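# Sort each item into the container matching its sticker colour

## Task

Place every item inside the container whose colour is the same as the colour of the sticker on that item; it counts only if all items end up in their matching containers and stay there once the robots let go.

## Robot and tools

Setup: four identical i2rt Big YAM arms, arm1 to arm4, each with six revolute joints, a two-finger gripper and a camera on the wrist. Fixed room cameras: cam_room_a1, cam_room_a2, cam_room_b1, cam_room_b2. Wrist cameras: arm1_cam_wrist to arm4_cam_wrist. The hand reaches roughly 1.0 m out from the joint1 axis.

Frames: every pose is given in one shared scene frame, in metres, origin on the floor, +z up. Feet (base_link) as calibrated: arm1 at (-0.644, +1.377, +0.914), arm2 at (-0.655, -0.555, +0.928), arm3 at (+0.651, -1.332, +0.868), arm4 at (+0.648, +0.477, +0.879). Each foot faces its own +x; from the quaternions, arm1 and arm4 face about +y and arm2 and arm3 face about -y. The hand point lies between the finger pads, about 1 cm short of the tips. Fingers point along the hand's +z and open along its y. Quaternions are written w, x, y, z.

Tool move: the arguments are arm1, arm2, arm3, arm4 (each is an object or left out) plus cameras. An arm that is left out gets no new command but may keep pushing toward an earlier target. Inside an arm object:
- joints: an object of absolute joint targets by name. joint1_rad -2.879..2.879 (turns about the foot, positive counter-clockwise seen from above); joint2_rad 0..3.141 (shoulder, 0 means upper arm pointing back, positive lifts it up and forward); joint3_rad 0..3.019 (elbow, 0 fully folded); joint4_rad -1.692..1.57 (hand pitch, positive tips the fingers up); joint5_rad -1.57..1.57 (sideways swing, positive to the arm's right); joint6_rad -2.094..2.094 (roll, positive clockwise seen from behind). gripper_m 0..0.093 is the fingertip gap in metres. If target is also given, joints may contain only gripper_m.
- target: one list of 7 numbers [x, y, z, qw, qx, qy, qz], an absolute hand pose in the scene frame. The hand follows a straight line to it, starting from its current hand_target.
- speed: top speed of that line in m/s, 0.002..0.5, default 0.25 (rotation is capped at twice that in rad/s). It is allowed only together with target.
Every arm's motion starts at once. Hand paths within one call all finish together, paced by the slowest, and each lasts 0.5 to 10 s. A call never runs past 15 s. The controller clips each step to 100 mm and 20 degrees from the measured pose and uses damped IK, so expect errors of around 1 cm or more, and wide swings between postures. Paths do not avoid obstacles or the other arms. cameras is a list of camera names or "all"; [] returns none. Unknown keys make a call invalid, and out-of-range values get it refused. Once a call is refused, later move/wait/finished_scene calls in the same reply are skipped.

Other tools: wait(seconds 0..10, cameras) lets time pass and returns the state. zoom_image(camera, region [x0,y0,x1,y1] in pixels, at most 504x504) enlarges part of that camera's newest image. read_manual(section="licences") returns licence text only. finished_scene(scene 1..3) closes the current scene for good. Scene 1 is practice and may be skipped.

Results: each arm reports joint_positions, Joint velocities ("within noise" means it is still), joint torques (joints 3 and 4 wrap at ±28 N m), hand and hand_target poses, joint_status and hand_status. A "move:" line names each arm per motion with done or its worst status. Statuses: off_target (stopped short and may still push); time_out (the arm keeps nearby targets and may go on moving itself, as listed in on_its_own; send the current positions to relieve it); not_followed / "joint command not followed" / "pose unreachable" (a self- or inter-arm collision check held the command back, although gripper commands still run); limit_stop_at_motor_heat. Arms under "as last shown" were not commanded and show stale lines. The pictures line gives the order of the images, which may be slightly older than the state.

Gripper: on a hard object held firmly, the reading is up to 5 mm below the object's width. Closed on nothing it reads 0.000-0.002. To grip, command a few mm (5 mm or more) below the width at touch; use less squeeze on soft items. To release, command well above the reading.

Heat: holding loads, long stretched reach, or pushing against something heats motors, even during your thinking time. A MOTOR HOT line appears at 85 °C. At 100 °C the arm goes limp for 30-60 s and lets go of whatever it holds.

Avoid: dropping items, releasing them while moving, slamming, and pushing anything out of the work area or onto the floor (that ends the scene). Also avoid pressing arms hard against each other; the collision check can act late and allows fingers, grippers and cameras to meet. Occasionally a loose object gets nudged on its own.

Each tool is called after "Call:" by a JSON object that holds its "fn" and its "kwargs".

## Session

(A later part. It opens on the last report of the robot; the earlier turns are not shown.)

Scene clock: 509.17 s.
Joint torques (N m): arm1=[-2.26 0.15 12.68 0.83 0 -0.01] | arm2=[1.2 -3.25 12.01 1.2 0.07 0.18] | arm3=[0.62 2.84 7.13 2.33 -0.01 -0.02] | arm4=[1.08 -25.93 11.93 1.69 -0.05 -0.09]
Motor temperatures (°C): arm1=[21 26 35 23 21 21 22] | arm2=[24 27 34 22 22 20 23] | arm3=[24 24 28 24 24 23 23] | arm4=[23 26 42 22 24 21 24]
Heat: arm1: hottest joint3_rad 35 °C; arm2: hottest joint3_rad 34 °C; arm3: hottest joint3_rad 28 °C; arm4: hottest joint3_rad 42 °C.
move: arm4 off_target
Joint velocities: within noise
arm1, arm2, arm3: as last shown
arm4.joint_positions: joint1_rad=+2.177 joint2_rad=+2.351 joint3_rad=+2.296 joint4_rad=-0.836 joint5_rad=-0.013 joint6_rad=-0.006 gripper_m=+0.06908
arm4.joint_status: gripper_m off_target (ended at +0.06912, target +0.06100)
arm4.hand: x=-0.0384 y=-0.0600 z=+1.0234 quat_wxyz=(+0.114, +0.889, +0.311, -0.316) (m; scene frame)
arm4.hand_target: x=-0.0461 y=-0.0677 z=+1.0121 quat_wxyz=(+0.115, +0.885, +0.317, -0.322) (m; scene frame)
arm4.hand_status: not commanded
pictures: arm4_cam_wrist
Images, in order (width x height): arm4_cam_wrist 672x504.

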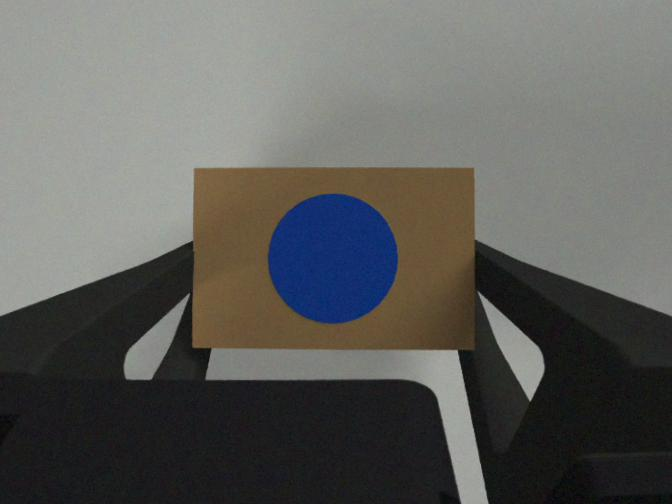

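Call:
{"fn": "move", "kwargs": {"arm4": {"target": [-0.03, -0.055, 1.08, -0.1153, -0.8847, -0.3168, 0.3220], "speed": 0.1}, "cameras": ["arm4_cam_wrist"]}}

Call:
{"fn": "move", "kwargs": {"arm4": {"target": [0.291, 0.203, 1.14, -0.1153, -0.8847, -0.3168, 0.3220], "speed": 0.25}, "cameras": ["arm4_cam_wrist"]}}

Scene clock: 515.53 s.
Joint torques (N m): arm1=[-2.2 -0.09 12.88 0.85 -0.02 0.02] | arm2=[1.14 -3.14 11.99 1.2 0.06 0.18] | arm3=[0.62 2.84 7.17 2.35 -0.01 -0.02] | arm4=[0.67 -30.15 12.11 0.77 -0.01 -0.06]
Motor temperatures (°C): arm1=[21 26 35 23 21 21 22] | arm2=[24 27 34 22 22 20 23] | arm3=[24 24 28 24 24 23 23] | arm4=[23 27 43 22 24 21 25]
Heat: arm1: hottest joint3_rad 35 °C; arm2: hottest joint3_rad 34 °C; arm3: hottest joint3_rad 28 °C; arm4: hottest joint3_rad 43 °C.
move: arm4 off_target
Joint velocities: within noise
arm1, arm2, arm3: as last shown
arm4.joint_positions: joint1_rad=+2.177 joint2_rad=+2.311 joint3_rad=+2.296 joint4_rad=-0.908 joint5_rad=-0.013 joint6_rad=-0.007 gripper_m=+0.06908
arm4.joint_status: not commanded
arm4.hand: x=-0.0265 y=-0.0508 z=+1.0461 quat_wxyz=(+0.109, +0.894, +0.313, -0.302) (m; scene frame)
arm4.hand_target: x=-0.0292 y=-0.0543 z=+1.0799 quat_wxyz=(+0.115, +0.885, +0.317, -0.322) (m; scene frame)
arm4.hand_status: off_target (0.034 m and 2.7 deg from the pose sent, 0.058 m and 1.1 deg at the start)
pictures: arm4_cam_wrist
Images, in order (width x height): arm4_cam_wrist 672x504.

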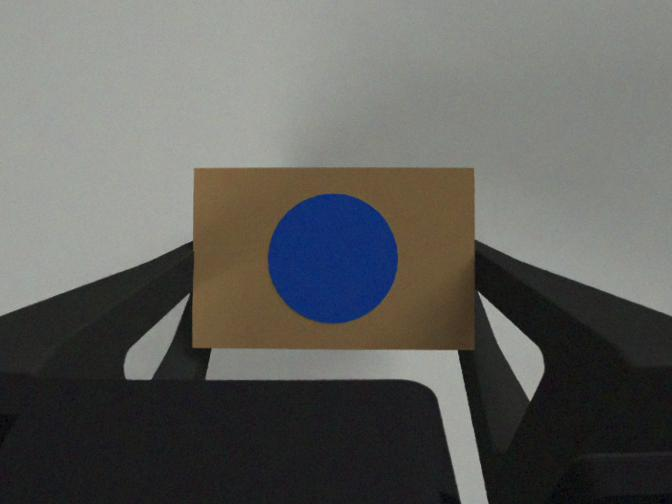

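Scene clock: 517.80 s.
Joint torques (N m): arm1=[-1.85 -0.44 12.97 0.84 -0.03 0.02] | arm2=[1.14 -3.08 12.01 1.2 0.06 0.18] | arm3=[0.67 2.78 7.15 2.3 0 -0.02] | arm4=[0.03 -8.18 9.48 0.76 -0.05 -0.09]
Motor temperatures (°C): arm1=[21 26 35 23 21 21 22] | arm2=[24 27 34 22 22 20 23] | arm3=[24 24 28 24 24 23 23] | arm4=[23 27 42 22 24 21 25]
Heat: arm1: hottest joint3_rad 35 °C; arm2: hottest joint3_rad 34 °C; arm3: hottest joint3_rad 28 °C; arm4: hottest joint3_rad 42 °C.
move: arm4 done
Joint velocities: within noise
arm1, arm2, arm3: as last shown
arm4.joint_positions: joint1_rad=+2.170 joint2_rad=+1.110 joint3_rad=+0.976 joint4_rad=-0.730 joint5_rad=-0.023 joint6_rad=-0.017 gripper_m=+0.06908
arm4.joint_status: not commanded
arm4.hand: x=+0.2925 y=+0.1996 z=+1.1435 quat_wxyz=(+0.120, +0.883, +0.313, -0.328) (m; scene frame)
arm4.hand_target: x=+0.2911 y=+0.2029 z=+1.1400 quat_wxyz=(+0.115, +0.885, +0.317, -0.322) (m; scene frame)
arm4.hand_status: done (0.005 m and 0.9 deg from the pose sent, 0.417 m and 2.7 deg at the start)
pictures: arm4_cam_wrist
Images, in order (width x height): arm4_cam_wrist 672x504.

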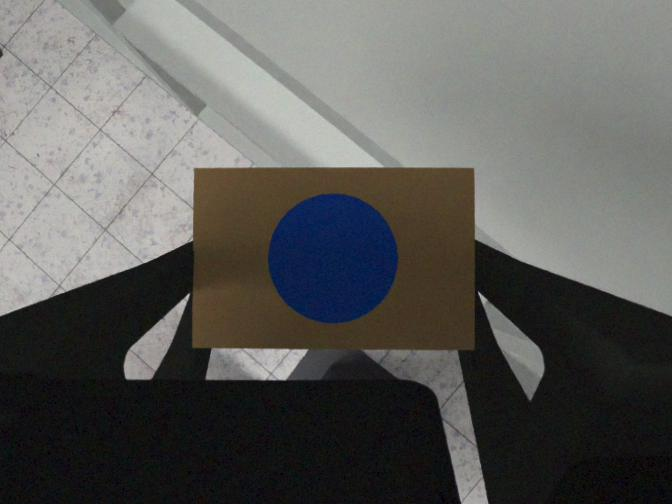

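Call:
{"fn": "move", "kwargs": {"arm4": {"joints": {"joint2_rad": 1.1, "joint3_rad": 1.4, "joint4_rad": -1.55, "joint5_rad": 0, "joint6_rad": 0}}, "cameras": []}}

Call:
{"fn": "move", "kwargs": {"arm4": {"joints": {"joint1_rad": -1.85, "joint2_rad": 1.1, "joint3_rad": 1.4, "joint4_rad": -1.55, "joint5_rad": 0, "joint6_rad": 0}}, "cameras": ["arm4_cam_wrist", "cam_room_a2"]}}

Scene clock: 526.50 s.
Joint torques (N m): arm1=[-2.26 0.32 12.86 0.75 -0.01 0] | arm2=[1.2 -3.08 12 1.18 0.07 0.17] | arm3=[0.67 2.73 7.15 2.29 -0.01 -0.02] | arm4=[0.09 -6.89 11.18 0.08 0.21 0.18]
Motor temperatures (°C): arm1=[21 26 36 23 21 21 22] | arm2=[24 27 34 22 22 20 23] | arm3=[24 24 28 24 24 23 23] | arm4=[23 26 41 22 24 21 25]
Heat: arm1: hottest joint3_rad 36 °C; arm2: hottest joint3_rad 34 °C; arm3: hottest joint3_rad 28 °C; arm4: hottest joint3_rad 41 °C.
move: arm4 done
Joint velocities: within noise
arm1, arm2, arm3: as last shown
arm4.joint_positions: joint1_rad=+2.169 joint2_rad=+1.093 joint3_rad=+1.365 joint4_rad=-1.540 joint5_rad=-0.003 joint6_rad=-0.014 gripper_m=+0.06908
arm4.joint_status: all done
arm4.hand: x=+0.3728 y=+0.2658 z=+1.2473 quat_wxyz=(+0.050, +0.933, +0.324, -0.146) (m; scene frame)
arm4.hand_target: x=+0.3675 y=+0.2665 z=+1.2597 quat_wxyz=(+0.052, +0.936, +0.313, -0.154) (m; scene frame)
arm4.hand_status: not commanded
pictures: none
No camera images: "cameras" was empty.

Scene clock: 529.50 s.
Joint torques (N m): arm1=[-2.43 0.26 12.83 0.81 0.03 0.01] | arm2=[1.26 -3.19 12.04 1.2 0.07 0.18] | arm3=[0.5 2.84 7.16 2.28 0 -0.01] | arm4=[0.21 -6.89 11.14 0.18 0.1 0.11]
Motor temperatures (°C): arm1=[21 26 36 23 21 21 22] | arm2=[24 27 34 22 22 20 23] | arm3=[24 24 28 24 24 23 23] | arm4=[23 26 42 22 24 21 25]
Heat: arm1: hottest joint3_rad 36 °C; arm2: hottest joint3_rad 34 °C; arm3: hottest joint3_rad 28 °C; arm4: hottest joint3_rad 42 °C.
move: arm4 done
Joint velocities: within noise
arm1, arm2, arm3: as last shown
arm4.joint_positions: joint1_rad=-1.850 joint2_rad=+1.095 joint3_rad=+1.365 joint4_rad=-1.540 joint5_rad=+0.000 joint6_rad=-0.012 gripper_m=+0.06916
arm4.joint_status: all done
arm4.hand: x=+0.9906 y=+0.4009 z=+1.2430 quat_wxyz=(-0.147, -0.103, -0.984, +0.020) (m; scene frame)
arm4.hand_target: x=+0.9939 y=+0.4002 z=+1.2561 quat_wxyz=(-0.157, -0.109, -0.981, +0.020) (m; scene frame)
arm4.hand_status: not commanded
pictures: arm4_cam_wrist, cam_room_a2
Images, in order (width x height): arm4_cam_wrist 672x504, cam_room_a2 672x504.

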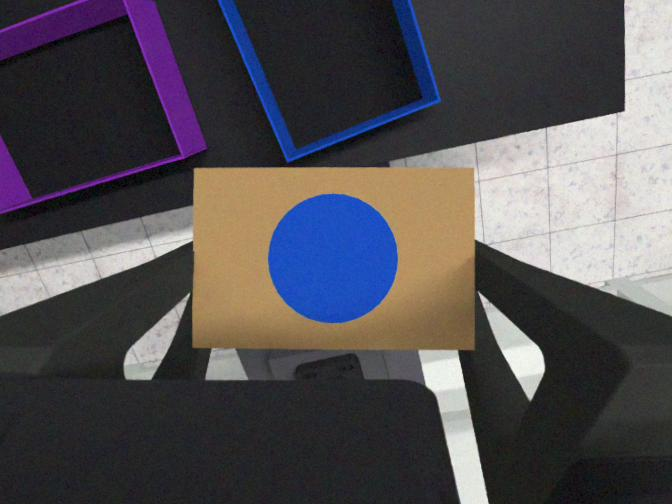

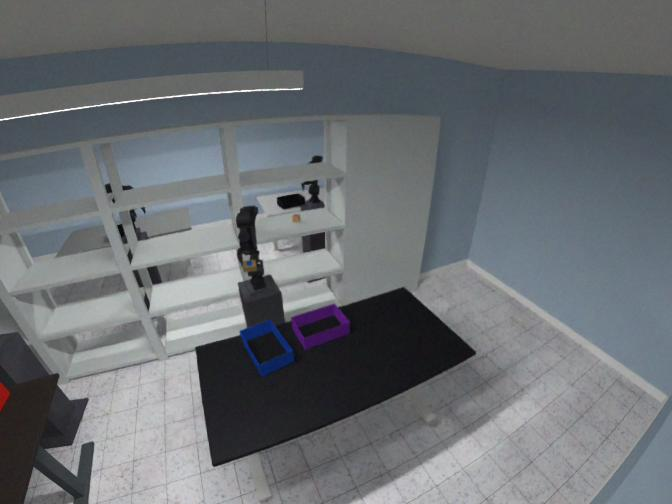

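Call:
{"fn": "move", "kwargs": {"arm4": {"target": [1.13, 0.388, 0.96, 0.2588, 0, 0.9659, 0], "speed": 0.2}, "cameras": ["arm4_cam_wrist", "cam_room_a2"]}}

Call:
{"fn": "zoom_image", "kwargs": {"camera": "cam_room_a2", "region": [190, 190, 370, 390]}}

Scene clock: 555.20 s.
Joint torques (N m): arm1=[-2.2 0.03 12.78 0.66 -0.03 0.04] | arm2=[1.2 -3.31 12.03 1.2 0.07 0.18] | arm3=[0.56 2.9 7.12 2.35 0 -0.02] | arm4=[0.91 -12.4 7.83 1.39 -0.13 -0.11]
Motor temperatures (°C): arm1=[21 25 36 23 21 21 22] | arm2=[23 26 35 22 22 20 23] | arm3=[24 24 28 24 24 23 23] | arm4=[23 24 42 22 24 21 26]
Heat: arm1: hottest joint3_rad 36 °C; arm2: hottest joint3_rad 35 °C; arm3: hottest joint3_rad 28 °C; arm4: hottest joint3_rad 42 °C.
move: arm4 done
Joint velocities: within noise
arm1.joint_positions: joint1_rad=-2.232 joint2_rad=+0.790 joint3_rad=+0.782 joint4_rad=-1.090 joint5_rad=-0.008 joint6_rad=-0.002 gripper_m=+0.08794
arm1.joint_status: not commanded
arm1.hand: x=-0.3930 y=+1.2111 z=+1.1350 quat_wxyz=(-0.217, -0.282, -0.932, +0.066) (m; scene frame)
arm1.hand_target: x=-0.3917 y=+1.2082 z=+1.1402 quat_wxyz=(-0.216, -0.284, -0.932, +0.066) (m; scene frame)
arm1.hand_status: not commanded
arm2.joint_positions: joint1_rad=+2.140 joint2_rad=+0.789 joint3_rad=+0.799 joint4_rad=-1.087 joint5_rad=+0.000 joint6_rad=-0.010 gripper_m=+0.08989
arm2.joint_status: not commanded
arm2.hand: x=-0.4216 y=-0.3652 z=+1.1638 quat_wxyz=(-0.232, +0.330, -0.911, -0.082) (m; scene frame)
arm2.hand_target: x=-0.4236 y=-0.3654 z=+1.1595 quat_wxyz=(-0.221, +0.328, -0.915, -0.079) (m; scene frame)
arm2.hand_status: not commanded
arm3: as last shown
arm4.joint_positions: joint1_rad=-1.850 joint2_rad=+1.474 joint3_rad=+0.869 joint4_rad=-0.464 joint5_rad=-0.111 joint6_rad=-0.177 gripper_m=+0.06916
arm4.joint_status: not commanded
arm4.hand: x=+1.1253 y=+0.3886 z=+0.9593 quat_wxyz=(-0.251, -0.008, -0.968, -0.002) (m; scene frame)
arm4.hand_target: x=+1.1299 y=+0.3880 z=+0.9601 quat_wxyz=(-0.259, +0.000, -0.966, +0.000) (m; scene frame)
arm4.hand_status: done (0.005 m and 1.3 deg from the pose sent, 0.316 m and 17.8 deg at the start)
pictures: arm4_cam_wrist, cam_room_a2
Images, in order (width x height): arm4_cam_wrist 672x504, cam_room_a2 672x504.

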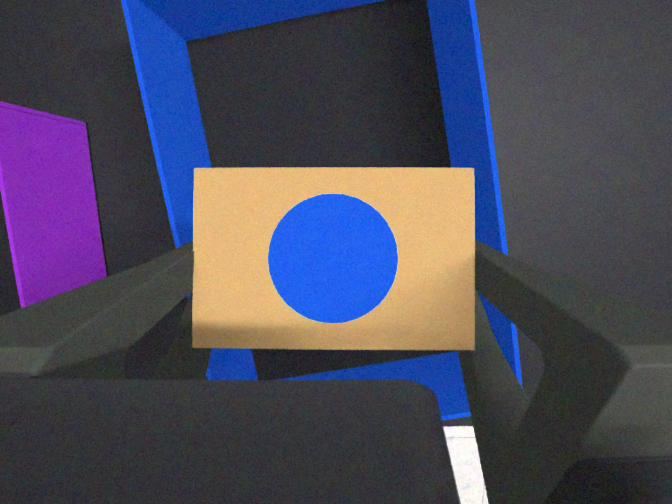

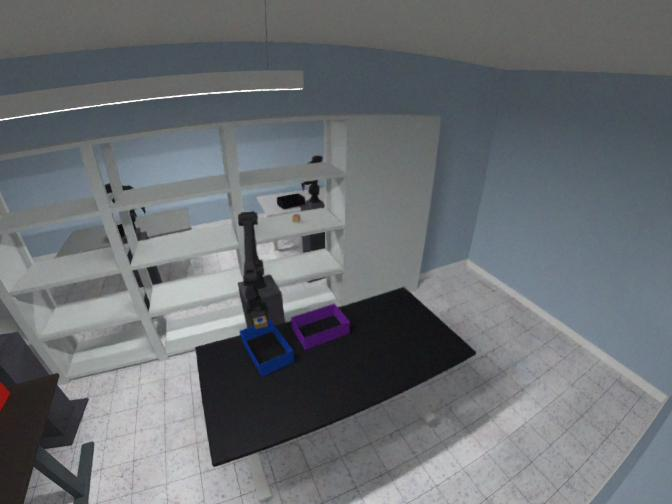

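Scaled by 2.520.

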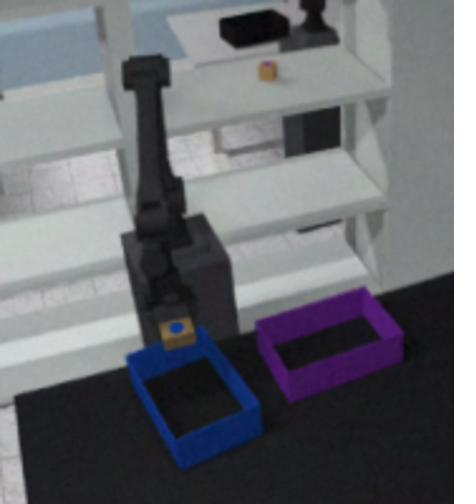

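Call:
{"fn": "move", "kwargs": {"arm4": {"target": [1.132, 0.40, 0.80, 0.2588, 0, 0.9659, 0], "speed": 0.2}, "cameras": ["arm4_cam_wrist"]}}

Call:
{"fn": "move", "kwargs": {"arm4": {"target": [1.132, 0.40, 0.775, 0.2588, 0, 0.9659, 0], "speed": 0.06}, "cameras": ["arm4_cam_wrist"]}}

Scene clock: 565.97 s.
Joint torques (N m): arm1=[-2.32 0.09 12.75 0.66 -0.01 0.03] | arm2=[1.08 -3.19 12 1.17 0.06 0.19] | arm3=[0.5 2.73 7.12 2.35 -0.01 -0.02] | arm4=[1.38 -14.39 4.7 1.43 0.13 0.13]
Motor temperatures (°C): arm1=[21 25 36 23 21 21 22] | arm2=[23 26 35 22 22 20 23] | arm3=[24 24 28 24 24 23 23] | arm4=[23 24 40 22 24 21 26]
Heat: arm1: hottest joint3_rad 36 °C; arm2: hottest joint3_rad 35 °C; arm3: hottest joint3_rad 28 °C; arm4: hottest joint3_rad 40 °C.
move: arm4 done
Joint velocities: within noise
arm1, arm2, arm3: as last shown
arm4.joint_positions: joint1_rad=-1.827 joint2_rad=+1.846 joint3_rad=+0.760 joint4_rad=+0.025 joint5_rad=-0.102 joint6_rad=-0.175 gripper_m=+0.06916
arm4.joint_status: not commanded
arm4.hand: x=+1.1290 y=+0.3972 z=+0.8019 quat_wxyz=(-0.255, +0.002, -0.967, +0.000) (m; scene frame)
arm4.hand_target: x=+1.1318 y=+0.4000 z=+0.7999 quat_wxyz=(-0.259, +0.000, -0.966, +0.000) (m; scene frame)
arm4.hand_status: done (0.004 m and 0.5 deg from the pose sent, 0.160 m and 1.2 deg at the start)
pictures: arm4_cam_wrist
Images, in order (width x height): arm4_cam_wrist 672x504.

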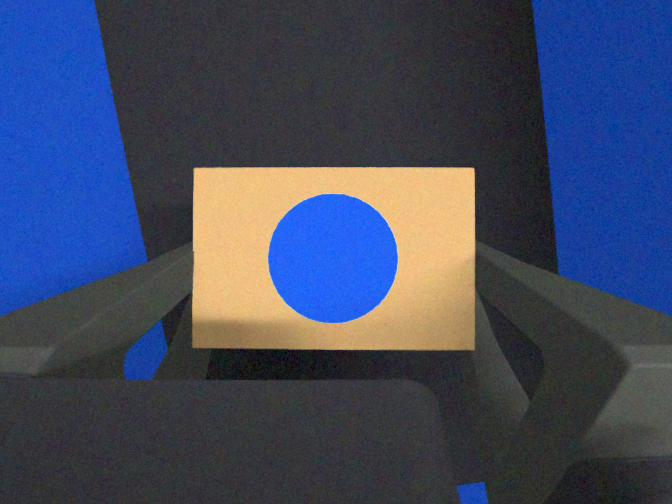

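Scene clock: 567.00 s.
Joint torques (N m): arm1=[-2.67 0.67 13 0.76 -0.04 0.03] | arm2=[0.97 -3.08 12.03 1.17 0.05 0.18] | arm3=[0.56 2.96 7.15 2.32 0 -0.03] | arm4=[1.08 -13.45 4.36 1.43 0.13 0.11]
Motor temperatures (°C): arm1=[21 25 36 23 21 21 22] | arm2=[23 26 35 22 22 20 23] | arm3=[24 24 28 24 24 23 23] | arm4=[23 24 39 22 24 21 26]
Heat: arm1: hottest joint3_rad 36 °C; arm2: hottest joint3_rad 35 °C; arm3: hottest joint3_rad 28 °C; arm4: hottest joint3_rad 39 °C.
move: arm4 done
Joint velocities: within noise
arm1, arm2: as last shown
arm3.joint_positions: joint1_rad=-1.440 joint2_rad=+0.603 joint3_rad=+1.544 joint4_rad=-0.964 joint5_rad=+0.000 joint6_rad=-0.003 gripper_m=+0.09401
arm3.joint_status: not commanded
arm3.hand: x=+0.4307 y=-1.3237 z=+1.5714 quat_wxyz=(-0.007, -0.716, +0.000, +0.698) (m; scene frame)
arm3.hand_target: x=+0.4342 y=-1.3214 z=+1.5781 quat_wxyz=(-0.005, -0.708, +0.005, +0.707) (m; scene frame)
arm3.hand_status: not commanded
arm4.joint_positions: joint1_rad=-1.827 joint2_rad=+1.909 joint3_rad=+0.760 joint4_rad=+0.096 joint5_rad=-0.102 joint6_rad=-0.175 gripper_m=+0.06916
arm4.joint_status: not commanded
arm4.hand: x=+1.1304 y=+0.3969 z=+0.7810 quat_wxyz=(-0.258, +0.002, -0.966, +0.001) (m; scene frame)
arm4.hand_target: x=+1.1317 y=+0.4000 z=+0.7750 quat_wxyz=(-0.259, +0.000, -0.966, +0.000) (m; scene frame)
arm4.hand_status: done (0.007 m and 0.2 deg from the pose sent, 0.027 m and 0.5 deg at the start)
pictures: arm4_cam_wrist
Images, in order (width x height): arm4_cam_wrist 672x504.

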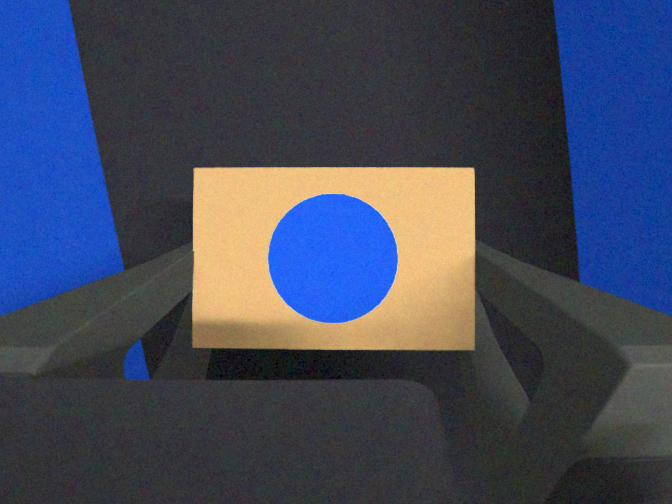

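Call:
{"fn": "move", "kwargs": {"arm4": {"target": [1.132, 0.40, 0.758, 0.2588, 0, 0.9659, 0], "speed": 0.05}, "cameras": ["arm4_cam_wrist"]}}

Call:
{"fn": "move", "kwargs": {"arm4": {"target": [1.132, 0.40, 0.742, 0.2588, 0, 0.9659, 0], "speed": 0.05}, "cameras": ["arm4_cam_wrist"]}}

Scene clock: 573.50 s.
Joint torques (N m): arm1=[-2.61 0.38 13.05 0.59 0.01 0] | arm2=[1.2 -3.19 11.99 1.2 0.06 0.18] | arm3=[0.44 2.78 7.15 2.32 -0.01 -0.01] | arm4=[1.2 -13.74 4.31 1.37 0.12 0.15]
Motor temperatures (°C): arm1=[21 25 36 23 21 21 22] | arm2=[23 26 35 22 22 20 23] | arm3=[24 24 28 24 24 23 23] | arm4=[23 24 38 22 24 21 26]
Heat: arm1: hottest joint3_rad 36 °C; arm2: hottest joint3_rad 35 °C; arm3: hottest joint3_rad 28 °C; arm4: hottest joint3_rad 38 °C.
move: arm4 done
Joint velocities: within noise
arm1, arm2, arm3: as last shown
arm4.joint_positions: joint1_rad=-1.827 joint2_rad=+1.957 joint3_rad=+0.760 joint4_rad=+0.143 joint5_rad=-0.102 joint6_rad=-0.175 gripper_m=+0.06916
arm4.joint_status: not commanded
arm4.hand: x=+1.1289 y=+0.3970 z=+0.7640 quat_wxyz=(-0.257, +0.002, -0.966, +0.001) (m; scene frame)
arm4.hand_target: x=+1.1316 y=+0.4000 z=+0.7580 quat_wxyz=(-0.258, +0.000, -0.966, +0.000) (m; scene frame)
arm4.hand_status: done (0.007 m and 0.3 deg from the pose sent, 0.023 m and 0.2 deg at the start)
pictures: arm4_cam_wrist
Images, in order (width x height): arm4_cam_wrist 672x504.

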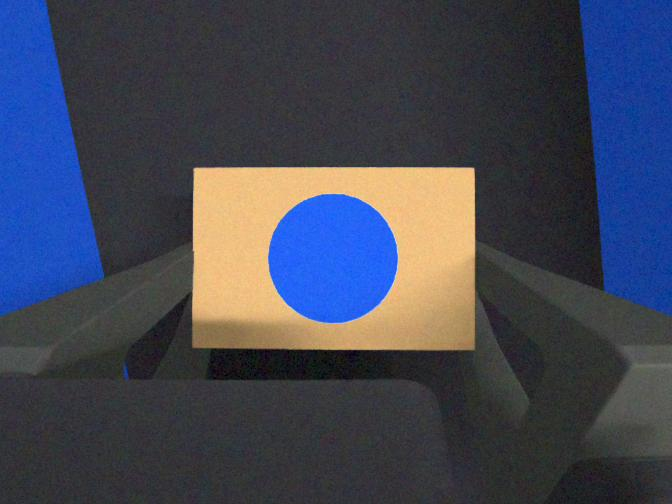

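Scene clock: 574.47 s.
Joint torques (N m): arm1=[-2.2 -0.03 12.82 0.7 0.03 0.03] | arm2=[1.2 -3.19 12.01 1.2 0.06 0.18] | arm3=[0.44 2.96 7.19 2.35 0 -0.02] | arm4=[1.49 -13.39 4.29 1.42 0.11 0.14]
Motor temperatures (°C): arm1=[21 25 36 23 21 21 22] | arm2=[23 26 35 22 22 20 23] | arm3=[24 24 28 24 24 23 23] | arm4=[23 24 37 22 24 21 26]
Heat: arm1: hottest joint3_rad 36 °C; arm2: hottest joint3_rad 35 °C; arm3: hottest joint3_rad 28 °C; arm4: hottest joint3_rad 37 °C.
move: arm4 done
Joint velocities: within noise
arm1, arm2, arm3: as last shown
arm4.joint_positions: joint1_rad=-1.827 joint2_rad=+2.000 joint3_rad=+0.760 joint4_rad=+0.187 joint5_rad=-0.102 joint6_rad=-0.175 gripper_m=+0.06916
arm4.joint_status: not commanded
arm4.hand: x=+1.1276 y=+0.3972 z=+0.7495 quat_wxyz=(-0.258, +0.002, -0.966, +0.001) (m; scene frame)
arm4.hand_target: x=+1.1316 y=+0.4001 z=+0.7421 quat_wxyz=(-0.259, +0.000, -0.966, +0.000) (m; scene frame)
arm4.hand_status: done (0.009 m and 0.2 deg from the pose sent, 0.023 m and 0.3 deg at the start)
pictures: arm4_cam_wrist
Images, in order (width x height): arm4_cam_wrist 672x504.

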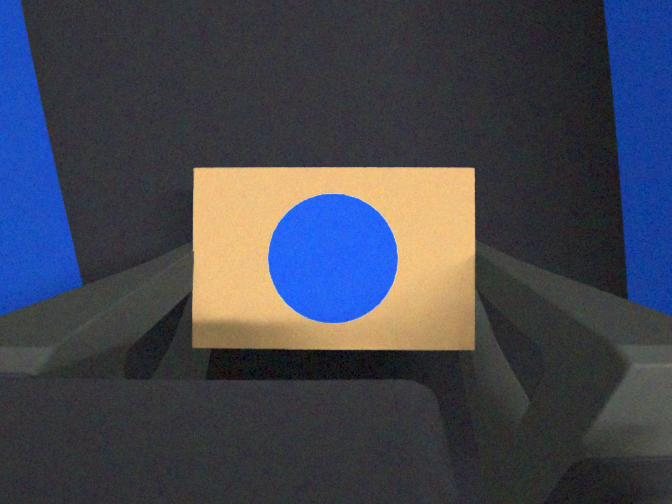

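Call:
{"fn": "move", "kwargs": {"arm4": {"target": [1.133, 0.40, 0.727, 0.2588, 0, 0.9659, 0], "speed": 0.05}, "cameras": ["arm4_cam_wrist"]}}

Call:
{"fn": "move", "kwargs": {"arm4": {"target": [1.134, 0.40, 0.713, 0.2588, 0, 0.9659, 0], "speed": 0.05}, "cameras": ["arm4_cam_wrist", "cam_room_a2"]}}

Scene clock: 583.13 s.
Joint torques (N m): arm1=[-1.79 0.26 12.89 0.84 -0.04 0.01] | arm2=[1.2 -3.19 12 1.2 0.06 0.19] | arm3=[0.56 2.84 7.13 2.39 -0.01 -0.02] | arm4=[1.49 -11.34 4.37 1.05 0.12 0.11]
Motor temperatures (°C): arm1=[21 25 37 23 21 21 22] | arm2=[23 26 35 22 22 20 23] | arm3=[24 24 28 24 24 23 23] | arm4=[22 24 36 22 24 21 26]
Heat: arm1: hottest joint3_rad 37 °C; arm2: hottest joint3_rad 35 °C; arm3: hottest joint3_rad 28 °C; arm4: hottest joint3_rad 36 °C.
move: arm4 off_target
Joint velocities: within noise
arm1, arm2, arm3: as last shown
arm4.joint_positions: joint1_rad=-1.827 joint2_rad=+2.019 joint3_rad=+0.767 joint4_rad=+0.235 joint5_rad=-0.102 joint6_rad=-0.172 gripper_m=+0.06916
arm4.joint_status: not commanded
arm4.hand: x=+1.1364 y=+0.3954 z=+0.7482 quat_wxyz=(-0.275, +0.001, -0.961, +0.004) (m; scene frame)
arm4.hand_target: x=+1.1319 y=+0.4001 z=+0.7278 quat_wxyz=(-0.259, +0.000, -0.966, +0.000) (m; scene frame)
arm4.hand_status: off_target (0.022 m and 2.0 deg from the pose sent, 0.023 m and 0.2 deg at the start)
pictures: arm4_cam_wrist
Images, in order (width x height): arm4_cam_wrist 672x504.

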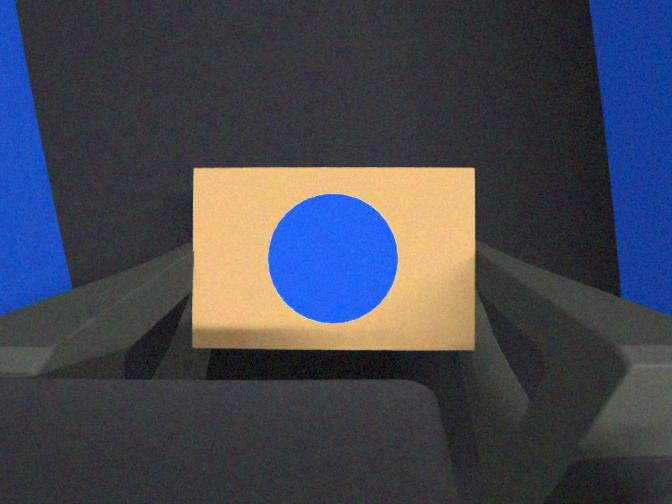

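Scene clock: 584.10 s.
Joint torques (N m): arm1=[-2.67 0.32 12.85 0.76 0.01 0.06] | arm2=[1.2 -3.08 12 1.22 0.06 0.18] | arm3=[0.56 2.84 7.16 2.32 0 -0.02] | arm4=[1.67 -10.75 3.79 0.75 0.22 0.1]
Motor temperatures (°C): arm1=[21 25 37 23 21 21 22] | arm2=[23 26 35 22 22 20 23] | arm3=[24 24 28 24 24 23 23] | arm4=[22 24 35 22 24 21 26]
Heat: arm1: hottest joint3_rad 37 °C; arm2: hottest joint3_rad 35 °C; arm3: hottest joint3_rad 28 °C; arm4: hottest joint3_rad 35 °C.
move: arm4 off_target
Joint velocities: within noise
arm1, arm2, arm3: as last shown
arm4.joint_positions: joint1_rad=-1.827 joint2_rad=+2.041 joint3_rad=+0.783 joint4_rad=+0.275 joint5_rad=-0.104 joint6_rad=-0.169 gripper_m=+0.06916
arm4.joint_status: not commanded
arm4.hand: x=+1.1480 y=+0.3934 z=+0.7471 quat_wxyz=(-0.291, +0.001, -0.957, +0.006) (m; scene frame)
arm4.hand_target: x=+1.1318 y=+0.4001 z=+0.7153 quat_wxyz=(-0.259, +0.000, -0.966, +0.000) (m; scene frame)
arm4.hand_status: off_target (0.037 m and 3.9 deg from the pose sent, 0.036 m and 2.0 deg at the start)
pictures: arm4_cam_wrist, cam_room_a2
Images, in order (width x height): arm4_cam_wrist 672x504, cam_room_a2 672x504.

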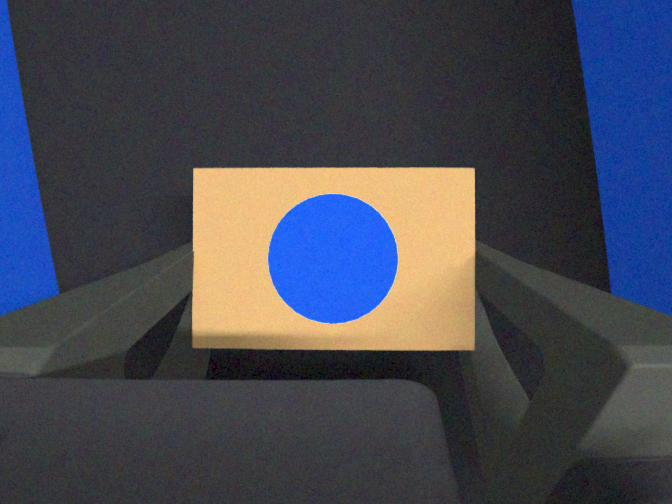

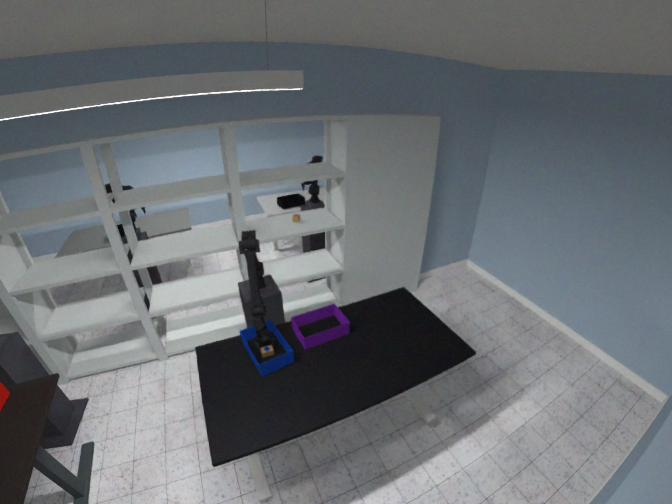

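Call:
{"fn": "move", "kwargs": {"arm4": {"target": [1.142, 0.394, 0.732, 0.2588, 0, 0.9659, 0], "speed": 0.05, "joints": {"gripper_m": 0.0718}}, "cameras": ["arm4_cam_wrist"]}}

Call:
{"fn": "move", "kwargs": {"arm4": {"joints": {"gripper_m": 0.09}}, "cameras": ["arm4_cam_wrist"]}}

Scene clock: 589.27 s.
Joint torques (N m): arm1=[-1.96 0.32 12.82 0.91 -0.04 0.02] | arm2=[1.03 -3.19 11.99 1.17 0.06 0.19] | arm3=[0.56 2.78 7.16 2.35 0 -0.02] | arm4=[0.15 -15.74 4.26 0.08 -0.02 0.05]
Motor temperatures (°C): arm1=[21 25 37 23 21 21 22] | arm2=[23 26 35 22 22 20 23] | arm3=[24 24 28 24 24 23 23] | arm4=[22 24 34 22 24 21 26]
Heat: arm1: hottest joint3_rad 37 °C; arm2: hottest joint3_rad 35 °C; arm3: hottest joint3_rad 28 °C; arm4: hottest joint3_rad 34 °C.
move: arm4 done
Joint velocities: within noise
arm1, arm2, arm3: as last shown
arm4.joint_positions: joint1_rad=-1.827 joint2_rad=+2.058 joint3_rad=+0.797 joint4_rad=+0.226 joint5_rad=-0.102 joint6_rad=-0.170 gripper_m=+0.07171
arm4.joint_status: all done
arm4.hand: x=+1.1414 y=+0.3943 z=+0.7361 quat_wxyz=(-0.267, +0.000, -0.964, +0.002) (m; scene frame)
arm4.hand_target: x=+1.1420 y=+0.3940 z=+0.7321 quat_wxyz=(-0.259, +0.000, -0.966, +0.000) (m; scene frame)
arm4.hand_status: done (0.004 m and 1.0 deg from the pose sent, 0.016 m and 4.0 deg at the start)
pictures: arm4_cam_wrist
Images, in order (width x height): arm4_cam_wrist 672x504.

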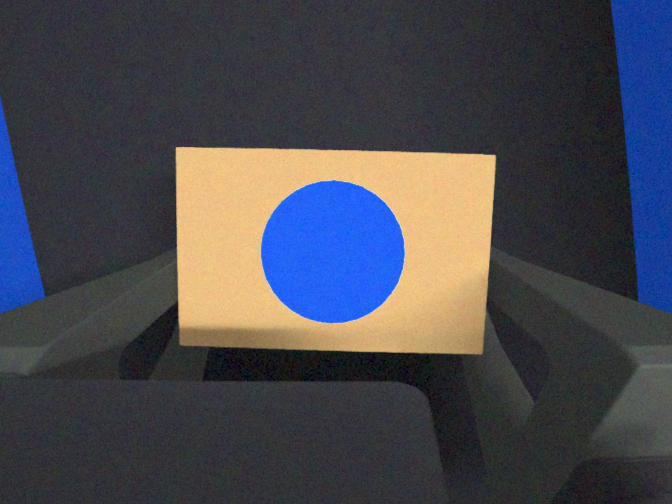

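Scene clock: 589.73 s.
Joint torques (N m): arm1=[-2.08 0.09 12.94 0.62 0 0.03] | arm2=[1.26 -3.14 11.99 1.17 0.06 0.18] | arm3=[0.44 2.84 7.16 2.35 -0.01 -0.02] | arm4=[0.79 -15.62 4.23 0.1 0.03 0.02]
Motor temperatures (°C): arm1=[21 25 37 23 21 21 22] | arm2=[23 26 35 22 22 20 23] | arm3=[24 24 28 24 24 23 23] | arm4=[22 24 34 22 24 21 26]
Heat: arm1: hottest joint3_rad 37 °C; arm2: hottest joint3_rad 35 °C; arm3: hottest joint3_rad 28 °C; arm4: hottest joint3_rad 34 °C.
move: arm4 done
Joint velocities: within noise
arm1.joint_positions: joint1_rad=-2.232 joint2_rad=+0.790 joint3_rad=+0.782 joint4_rad=-1.090 joint5_rad=-0.008 joint6_rad=-0.002 gripper_m=+0.08794
arm1.joint_status: not commanded
arm1.hand: x=-0.3930 y=+1.2111 z=+1.1350 quat_wxyz=(-0.217, -0.282, -0.932, +0.066) (m; scene frame)
arm1.hand_target: x=-0.3917 y=+1.2082 z=+1.1402 quat_wxyz=(-0.216, -0.284, -0.932, +0.066) (m; scene frame)
arm1.hand_status: not commanded
arm2.joint_positions: joint1_rad=+2.140 joint2_rad=+0.789 joint3_rad=+0.799 joint4_rad=-1.087 joint5_rad=+0.000 joint6_rad=-0.010 gripper_m=+0.08989
arm2.joint_status: not commanded
arm2.hand: x=-0.4216 y=-0.3652 z=+1.1638 quat_wxyz=(-0.232, +0.330, -0.911, -0.082) (m; scene frame)
arm2.hand_target: x=-0.4236 y=-0.3654 z=+1.1595 quat_wxyz=(-0.221, +0.328, -0.915, -0.079) (m; scene frame)
arm2.hand_status: not commanded
arm3: as last shown
arm4.joint_positions: joint1_rad=-1.827 joint2_rad=+2.057 joint3_rad=+0.797 joint4_rad=+0.226 joint5_rad=-0.104 joint6_rad=-0.170 gripper_m=+0.08987
arm4.joint_status: all done
arm4.hand: x=+1.1415 y=+0.3946 z=+0.7362 quat_wxyz=(-0.267, +0.000, -0.964, +0.001) (m; scene frame)
arm4.hand_target: x=+1.1418 y=+0.3940 z=+0.7320 quat_wxyz=(-0.259, +0.000, -0.966, +0.000) (m; scene frame)
arm4.hand_status: not commanded
pictures: arm4_cam_wrist
Images, in order (width x height): arm4_cam_wrist 672x504.

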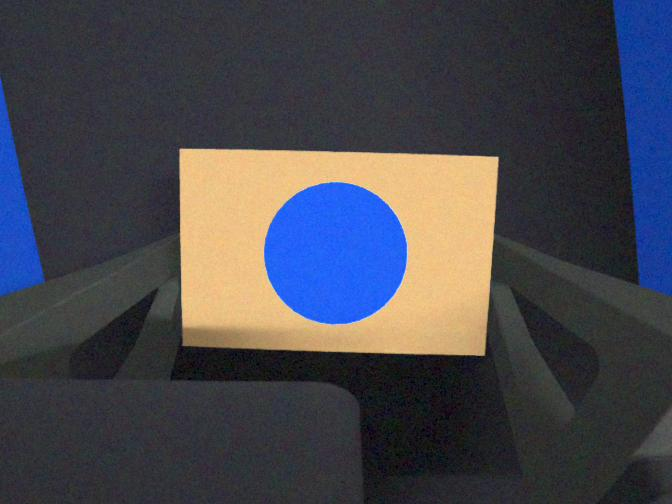

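Call:
{"fn": "move", "kwargs": {"arm4": {"target": [1.11, 0.394, 0.98, 0.2588, 0, 0.9659, 0], "speed": 0.25}, "cameras": ["arm4_cam_wrist"]}}

Call:
{"fn": "move", "kwargs": {"arm4": {"joints": {"joint1_rad": -1.45, "joint2_rad": 1.1, "joint3_rad": 1.4, "joint4_rad": -1.55, "joint5_rad": 0, "joint6_rad": 0, "gripper_m": 0.093}}, "cameras": ["arm4_cam_wrist"]}}

Call:
{"fn": "move", "kwargs": {"arm4": {"joints": {"joint1_rad": 0.88, "joint2_rad": 1.1, "joint3_rad": 1.2, "joint4_rad": -1.2, "joint5_rad": 0, "joint6_rad": 0}}, "cameras": []}}

Call:
{"fn": "move", "kwargs": {"arm4": {"target": [0.284, 0.7415, 1.12, 0.1000, -0.8986, 0.2748, 0.3271], "speed": 0.25}, "cameras": []}}

Call:
{"fn": "move", "kwargs": {"arm4": {"target": [-0.0, 0.945, 1.10, 0.1000, -0.8986, 0.2748, 0.3271], "speed": 0.2}, "cameras": ["arm4_cam_wrist"]}}

Scene clock: 601.97 s.
Joint torques (N m): arm1=[-2.49 -0.03 12.77 0.8 0.01 0.03] | arm2=[1.08 -3.25 11.99 1.2 0.06 0.19] | arm3=[0.5 2.78 7.16 2.32 -0.01 -0.02] | arm4=[-0.32 -10.81 10.29 0.39 -0.1 -0.07]
Motor temperatures (°C): arm1=[21 25 37 23 21 21 22] | arm2=[23 26 35 22 22 20 23] | arm3=[24 24 28 24 24 23 23] | arm4=[22 24 33 22 24 21 26]
Heat: arm1: hottest joint3_rad 37 °C; arm2: hottest joint3_rad 35 °C; arm3: hottest joint3_rad 28 °C; arm4: hottest joint3_rad 33 °C.
move: arm4 off_target
Joint velocities: within noise
arm1, arm2, arm3: as last shown
arm4.joint_positions: joint1_rad=-1.838 joint2_rad=+1.387 joint3_rad=+0.806 joint4_rad=-0.492 joint5_rad=-0.109 joint6_rad=-0.175 gripper_m=+0.08989
arm4.joint_status: not commanded
arm4.hand: x=+1.0975 y=+0.4004 z=+0.9674 quat_wxyz=(-0.249, -0.003, -0.968, -0.003) (m; scene frame)
arm4.hand_target: x=+1.1095 y=+0.3941 z=+0.9802 quat_wxyz=(-0.259, +0.000, -0.966, +0.000) (m; scene frame)
arm4.hand_status: off_target (0.019 m and 1.3 deg from the pose sent, 0.246 m and 1.0 deg at the start)
pictures: arm4_cam_wrist
Images, in order (width x height): arm4_cam_wrist 672x504.

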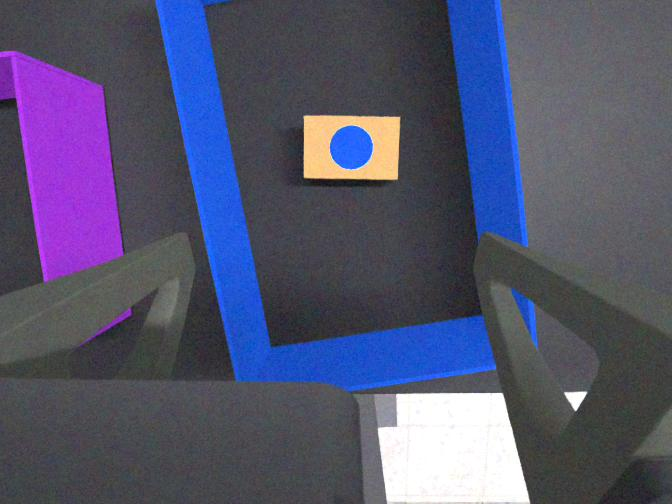

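Scene clock: 603.57 s.
Joint torques (N m): arm1=[-1.96 0.62 12.98 0.92 0.03 0.03] | arm2=[1.14 -3.08 11.96 1.22 0.06 0.18] | arm3=[0.5 2.84 7.17 2.39 -0.02 -0.03] | arm4=[0.09 -6.59 10.29 0.28 0.17 0.16]
Motor temperatures (°C): arm1=[21 25 37 23 21 21 22] | arm2=[23 26 35 22 22 20 23] | arm3=[24 24 28 24 24 23 23] | arm4=[22 24 33 22 24 21 26]
Heat: arm1: hottest joint3_rad 37 °C; arm2: hottest joint3_rad 35 °C; arm3: hottest joint3_rad 28 °C; arm4: hottest joint3_rad 33 °C.
move: arm4 done
Joint velocities: within noise
arm1, arm2: as last shown
arm3.joint_positions: joint1_rad=-1.440 joint2_rad=+0.603 joint3_rad=+1.544 joint4_rad=-0.964 joint5_rad=+0.000 joint6_rad=-0.003 gripper_m=+0.09401
arm3.joint_status: not commanded
arm3.hand: x=+0.4307 y=-1.3237 z=+1.5714 quat_wxyz=(-0.007, -0.716, +0.000, +0.698) (m; scene frame)
arm3.hand_target: x=+0.4342 y=-1.3214 z=+1.5781 quat_wxyz=(-0.005, -0.708, +0.005, +0.707) (m; scene frame)
arm3.hand_status: not commanded
arm4.joint_positions: joint1_rad=-1.441 joint2_rad=+1.091 joint3_rad=+1.377 joint4_rad=-1.539 joint5_rad=-0.002 joint6_rad=-0.014 gripper_m=+0.09289
arm4.joint_status: all done
arm4.hand: x=+0.9941 y=+0.5433 z=+1.2496 quat_wxyz=(-0.155, +0.099, -0.983, -0.013) (m; scene frame)
arm4.hand_target: x=+0.9972 y=+0.5404 z=+1.2557 quat_wxyz=(-0.157, +0.088, -0.984, -0.013) (m; scene frame)
arm4.hand_status: not commanded
pictures: arm4_cam_wrist
Images, in order (width x height): arm4_cam_wrist 672x504.

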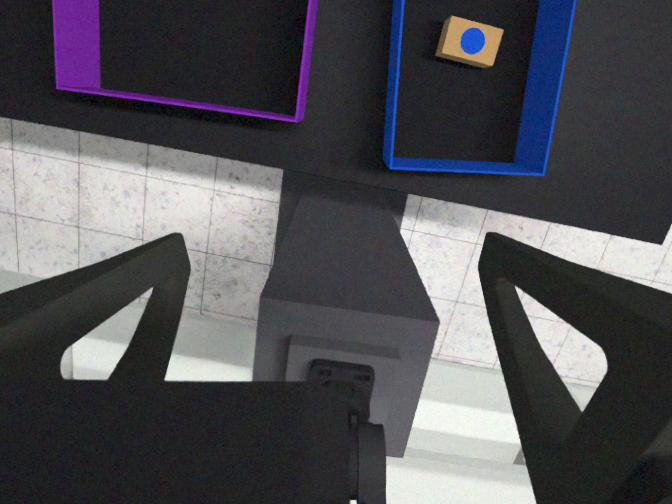

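Scene clock: 606.00 s.
Joint torques (N m): arm1=[-1.85 0.26 12.77 0.65 0.02 0.03] | arm2=[1.03 -3.14 11.97 1.21 0.06 0.18] | arm3=[0.62 2.67 7.16 2.33 0 -0.02] | arm4=[1.08 -8.23 9.43 1.06 0.11 0.18]
Motor temperatures (°C): arm1=[21 25 37 23 21 21 22] | arm2=[23 26 35 22 22 20 23] | arm3=[24 24 28 24 24 23 23] | arm4=[22 24 33 22 24 21 26]
Heat: arm1: hottest joint3_rad 37 °C; arm2: hottest joint3_rad 35 °C; arm3: hottest joint3_rad 28 °C; arm4: hottest joint3_rad 33 °C.
move: arm4 done
Joint velocities: within noise
arm1, arm2, arm3: as last shown
arm4.joint_positions: joint1_rad=+0.881 joint2_rad=+1.099 joint3_rad=+1.195 joint4_rad=-1.209 joint5_rad=-0.001 joint6_rad=-0.012 gripper_m=+0.09292
arm4.joint_status: all done
arm4.hand: x=+0.3280 y=+0.7148 z=+1.1946 quat_wxyz=(-0.069, +0.927, -0.298, -0.217) (m; scene frame)
arm4.hand_target: x=+0.3257 y=+0.7171 z=+1.1976 quat_wxyz=(-0.070, +0.924, -0.304, -0.223) (m; scene frame)
arm4.hand_status: not commanded
pictures: none
No camera images: "cameras" was empty.

Scene clock: 607.10 s.
Joint torques (N m): arm1=[-2.08 0.03 12.86 0.69 -0.03 0.03] | arm2=[1.14 -3.25 12.03 1.2 0.06 0.17] | arm3=[0.62 2.78 7.15 2.32 0 -0.03] | arm4=[0.56 -7.24 9.48 1.57 -0.04 -0.05]
Motor temperatures (°C): arm1=[21 25 37 23 21 21 22] | arm2=[23 26 35 22 22 20 23] | arm3=[24 24 28 24 24 23 23] | arm4=[22 24 34 22 24 21 25]
Heat: arm1: hottest joint3_rad 37 °C; arm2: hottest joint3_rad 35 °C; arm3: hottest joint3_rad 28 °C; arm4: hottest joint3_rad 34 °C.
move: arm4 done
Joint velocities: within noise
arm1, arm2, arm3: as last shown
arm4.joint_positions: joint1_rad=+0.881 joint2_rad=+1.105 joint3_rad=+0.927 joint4_rad=-0.702 joint5_rad=-0.017 joint6_rad=-0.019 gripper_m=+0.09292
arm4.joint_status: not commanded
arm4.hand: x=+0.2891 y=+0.7396 z=+1.1222 quat_wxyz=(-0.099, +0.897, -0.283, -0.325) (m; scene frame)
arm4.hand_target: x=+0.2841 y=+0.7414 z=+1.1199 quat_wxyz=(-0.100, +0.899, -0.275, -0.327) (m; scene frame)
arm4.hand_status: done (0.006 m and 1.0 deg from the pose sent, 0.091 m and 13.8 deg at the start)
pictures: none
No camera images: "cameras" was empty.

Scene clock: 609.63 s.
Joint torques (N m): arm1=[-2.02 0.32 12.82 0.73 0.01 0.05] | arm2=[1.14 -3.14 11.99 1.2 0.06 0.18] | arm3=[0.5 2.78 7.15 2.36 -0.01 -0.02] | arm4=[1.55 -22.18 13.37 0.68 0.05 -0.06]
Motor temperatures (°C): arm1=[21 25 37 23 21 21 22] | arm2=[23 26 35 22 22 20 23] | arm3=[24 24 28 24 24 23 23] | arm4=[22 24 34 22 24 21 25]
Heat: arm1: hottest joint3_rad 37 °C; arm2: hottest joint3_rad 35 °C; arm3: hottest joint3_rad 28 °C; arm4: hottest joint3_rad 34 °C.
move: arm4 off_target
Joint velocities: within noise
arm1, arm2, arm3: as last shown
arm4.joint_positions: joint1_rad=+0.881 joint2_rad=+2.032 joint3_rad=+1.936 joint4_rad=-0.795 joint5_rad=-0.017 joint6_rad=-0.019 gripper_m=+0.09292
arm4.joint_status: not commanded
arm4.hand: x=+0.0141 y=+0.9414 z=+1.0924 quat_wxyz=(-0.097, +0.899, -0.284, -0.320) (m; scene frame)
arm4.hand_target: x=+0.0007 y=+0.9443 z=+1.0999 quat_wxyz=(-0.100, +0.898, -0.275, -0.328) (m; scene frame)
arm4.hand_status: off_target (0.016 m and 1.3 deg from the pose sent, 0.355 m and 1.0 deg at the start)
pictures: arm4_cam_wrist
Images, in order (width x height): arm4_cam_wrist 672x504.

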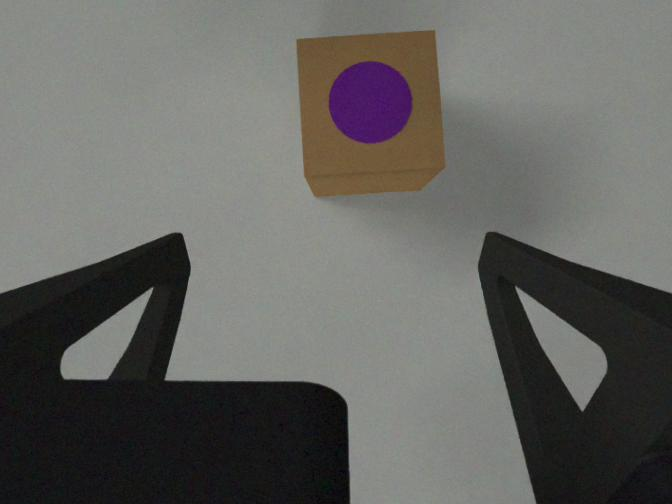

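Call:
{"fn": "move", "kwargs": {"arm4": {"target": [-0.0125, 0.972, 1.067, 0.0914, -0.9055, 0.2511, 0.3296], "speed": 0.1}, "cameras": ["arm4_cam_wrist"]}}

Scene clock: 619.57 s.
Joint torques (N m): arm1=[-2.2 0.03 12.97 0.77 -0.03 0.01] | arm2=[1.08 -3.14 12.01 1.18 0.07 0.19] | arm3=[0.5 2.84 7.16 2.35 0 -0.02] | arm4=[0.62 -23.3 13.3 1.31 -0.07 -0.06]
Motor temperatures (°C): arm1=[21 25 37 23 21 21 22] | arm2=[23 26 35 22 22 20 23] | arm3=[24 24 28 24 24 23 23] | arm4=[22 25 38 22 24 21 25]
Heat: arm1: hottest joint3_rad 37 °C; arm2: hottest joint3_rad 35 °C; arm3: hottest joint3_rad 28 °C; arm4: hottest joint3_rad 38 °C.
move: arm4 off_target
Joint velocities: within noise
arm1, arm2, arm3: as last shown
arm4.joint_positions: joint1_rad=+0.865 joint2_rad=+2.125 joint3_rad=+2.006 joint4_rad=-0.796 joint5_rad=-0.065 joint6_rad=-0.077 gripper_m=+0.09292
arm4.joint_status: not commanded
arm4.hand: x=-0.0012 y=+0.9581 z=+1.0576 quat_wxyz=(-0.083, +0.910, -0.258, -0.314) (m; scene frame)
arm4.hand_target: x=-0.0114 y=+0.9711 z=+1.0672 quat_wxyz=(-0.092, +0.905, -0.251, -0.330) (m; scene frame)
arm4.hand_status: off_target (0.020 m and 2.2 deg from the pose sent, 0.048 m and 4.0 deg at the start)
pictures: arm4_cam_wrist
Images, in order (width x height): arm4_cam_wrist 672x504.

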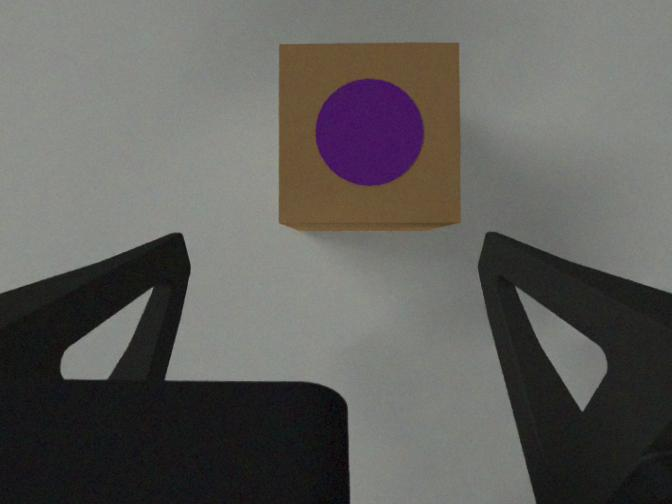

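Call:
{"fn": "move", "kwargs": {"arm4": {"target": [-0.037, 0.999, 1.026, 0.0914, -0.9055, 0.2511, 0.3296], "speed": 0.08}, "cameras": ["arm4_cam_wrist"]}}

Scene clock: 628.20 s.
Joint torques (N m): arm1=[-1.96 0.03 12.85 0.83 0.03 0.02] | arm2=[1.2 -3.19 12.03 1.21 0.07 0.18] | arm3=[0.44 2.73 7.15 2.32 -0.01 -0.03] | arm4=[0.62 -25 13.31 1.16 -0.07 -0.1]
Motor temperatures (°C): arm1=[21 25 37 23 21 21 22] | arm2=[23 26 35 22 22 20 23] | arm3=[24 24 28 24 24 23 23] | arm4=[22 25 38 22 24 21 25]
Heat: arm1: hottest joint3_rad 37 °C; arm2: hottest joint3_rad 35 °C; arm3: hottest joint3_rad 28 °C; arm4: hottest joint3_rad 38 °C.
move: arm4 off_target
Joint velocities: within noise
arm1, arm2, arm3: as last shown
arm4.joint_positions: joint1_rad=+0.858 joint2_rad=+2.259 joint3_rad=+2.141 joint4_rad=-0.789 joint5_rad=-0.071 joint6_rad=-0.085 gripper_m=+0.09292
arm4.joint_status: not commanded
arm4.hand: x=-0.0283 y=+0.9845 z=+1.0220 quat_wxyz=(-0.084, +0.909, -0.256, -0.317) (m; scene frame)
arm4.hand_target: x=-0.0359 y=+0.9983 z=+1.0260 quat_wxyz=(-0.092, +0.905, -0.251, -0.330) (m; scene frame)
arm4.hand_status: off_target (0.017 m and 1.8 deg from the pose sent, 0.063 m and 2.2 deg at the start)
pictures: arm4_cam_wrist
Images, in order (width x height): arm4_cam_wrist 672x504.

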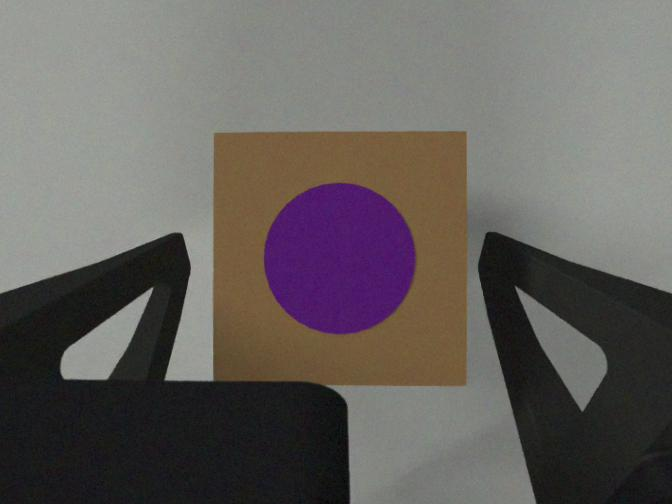

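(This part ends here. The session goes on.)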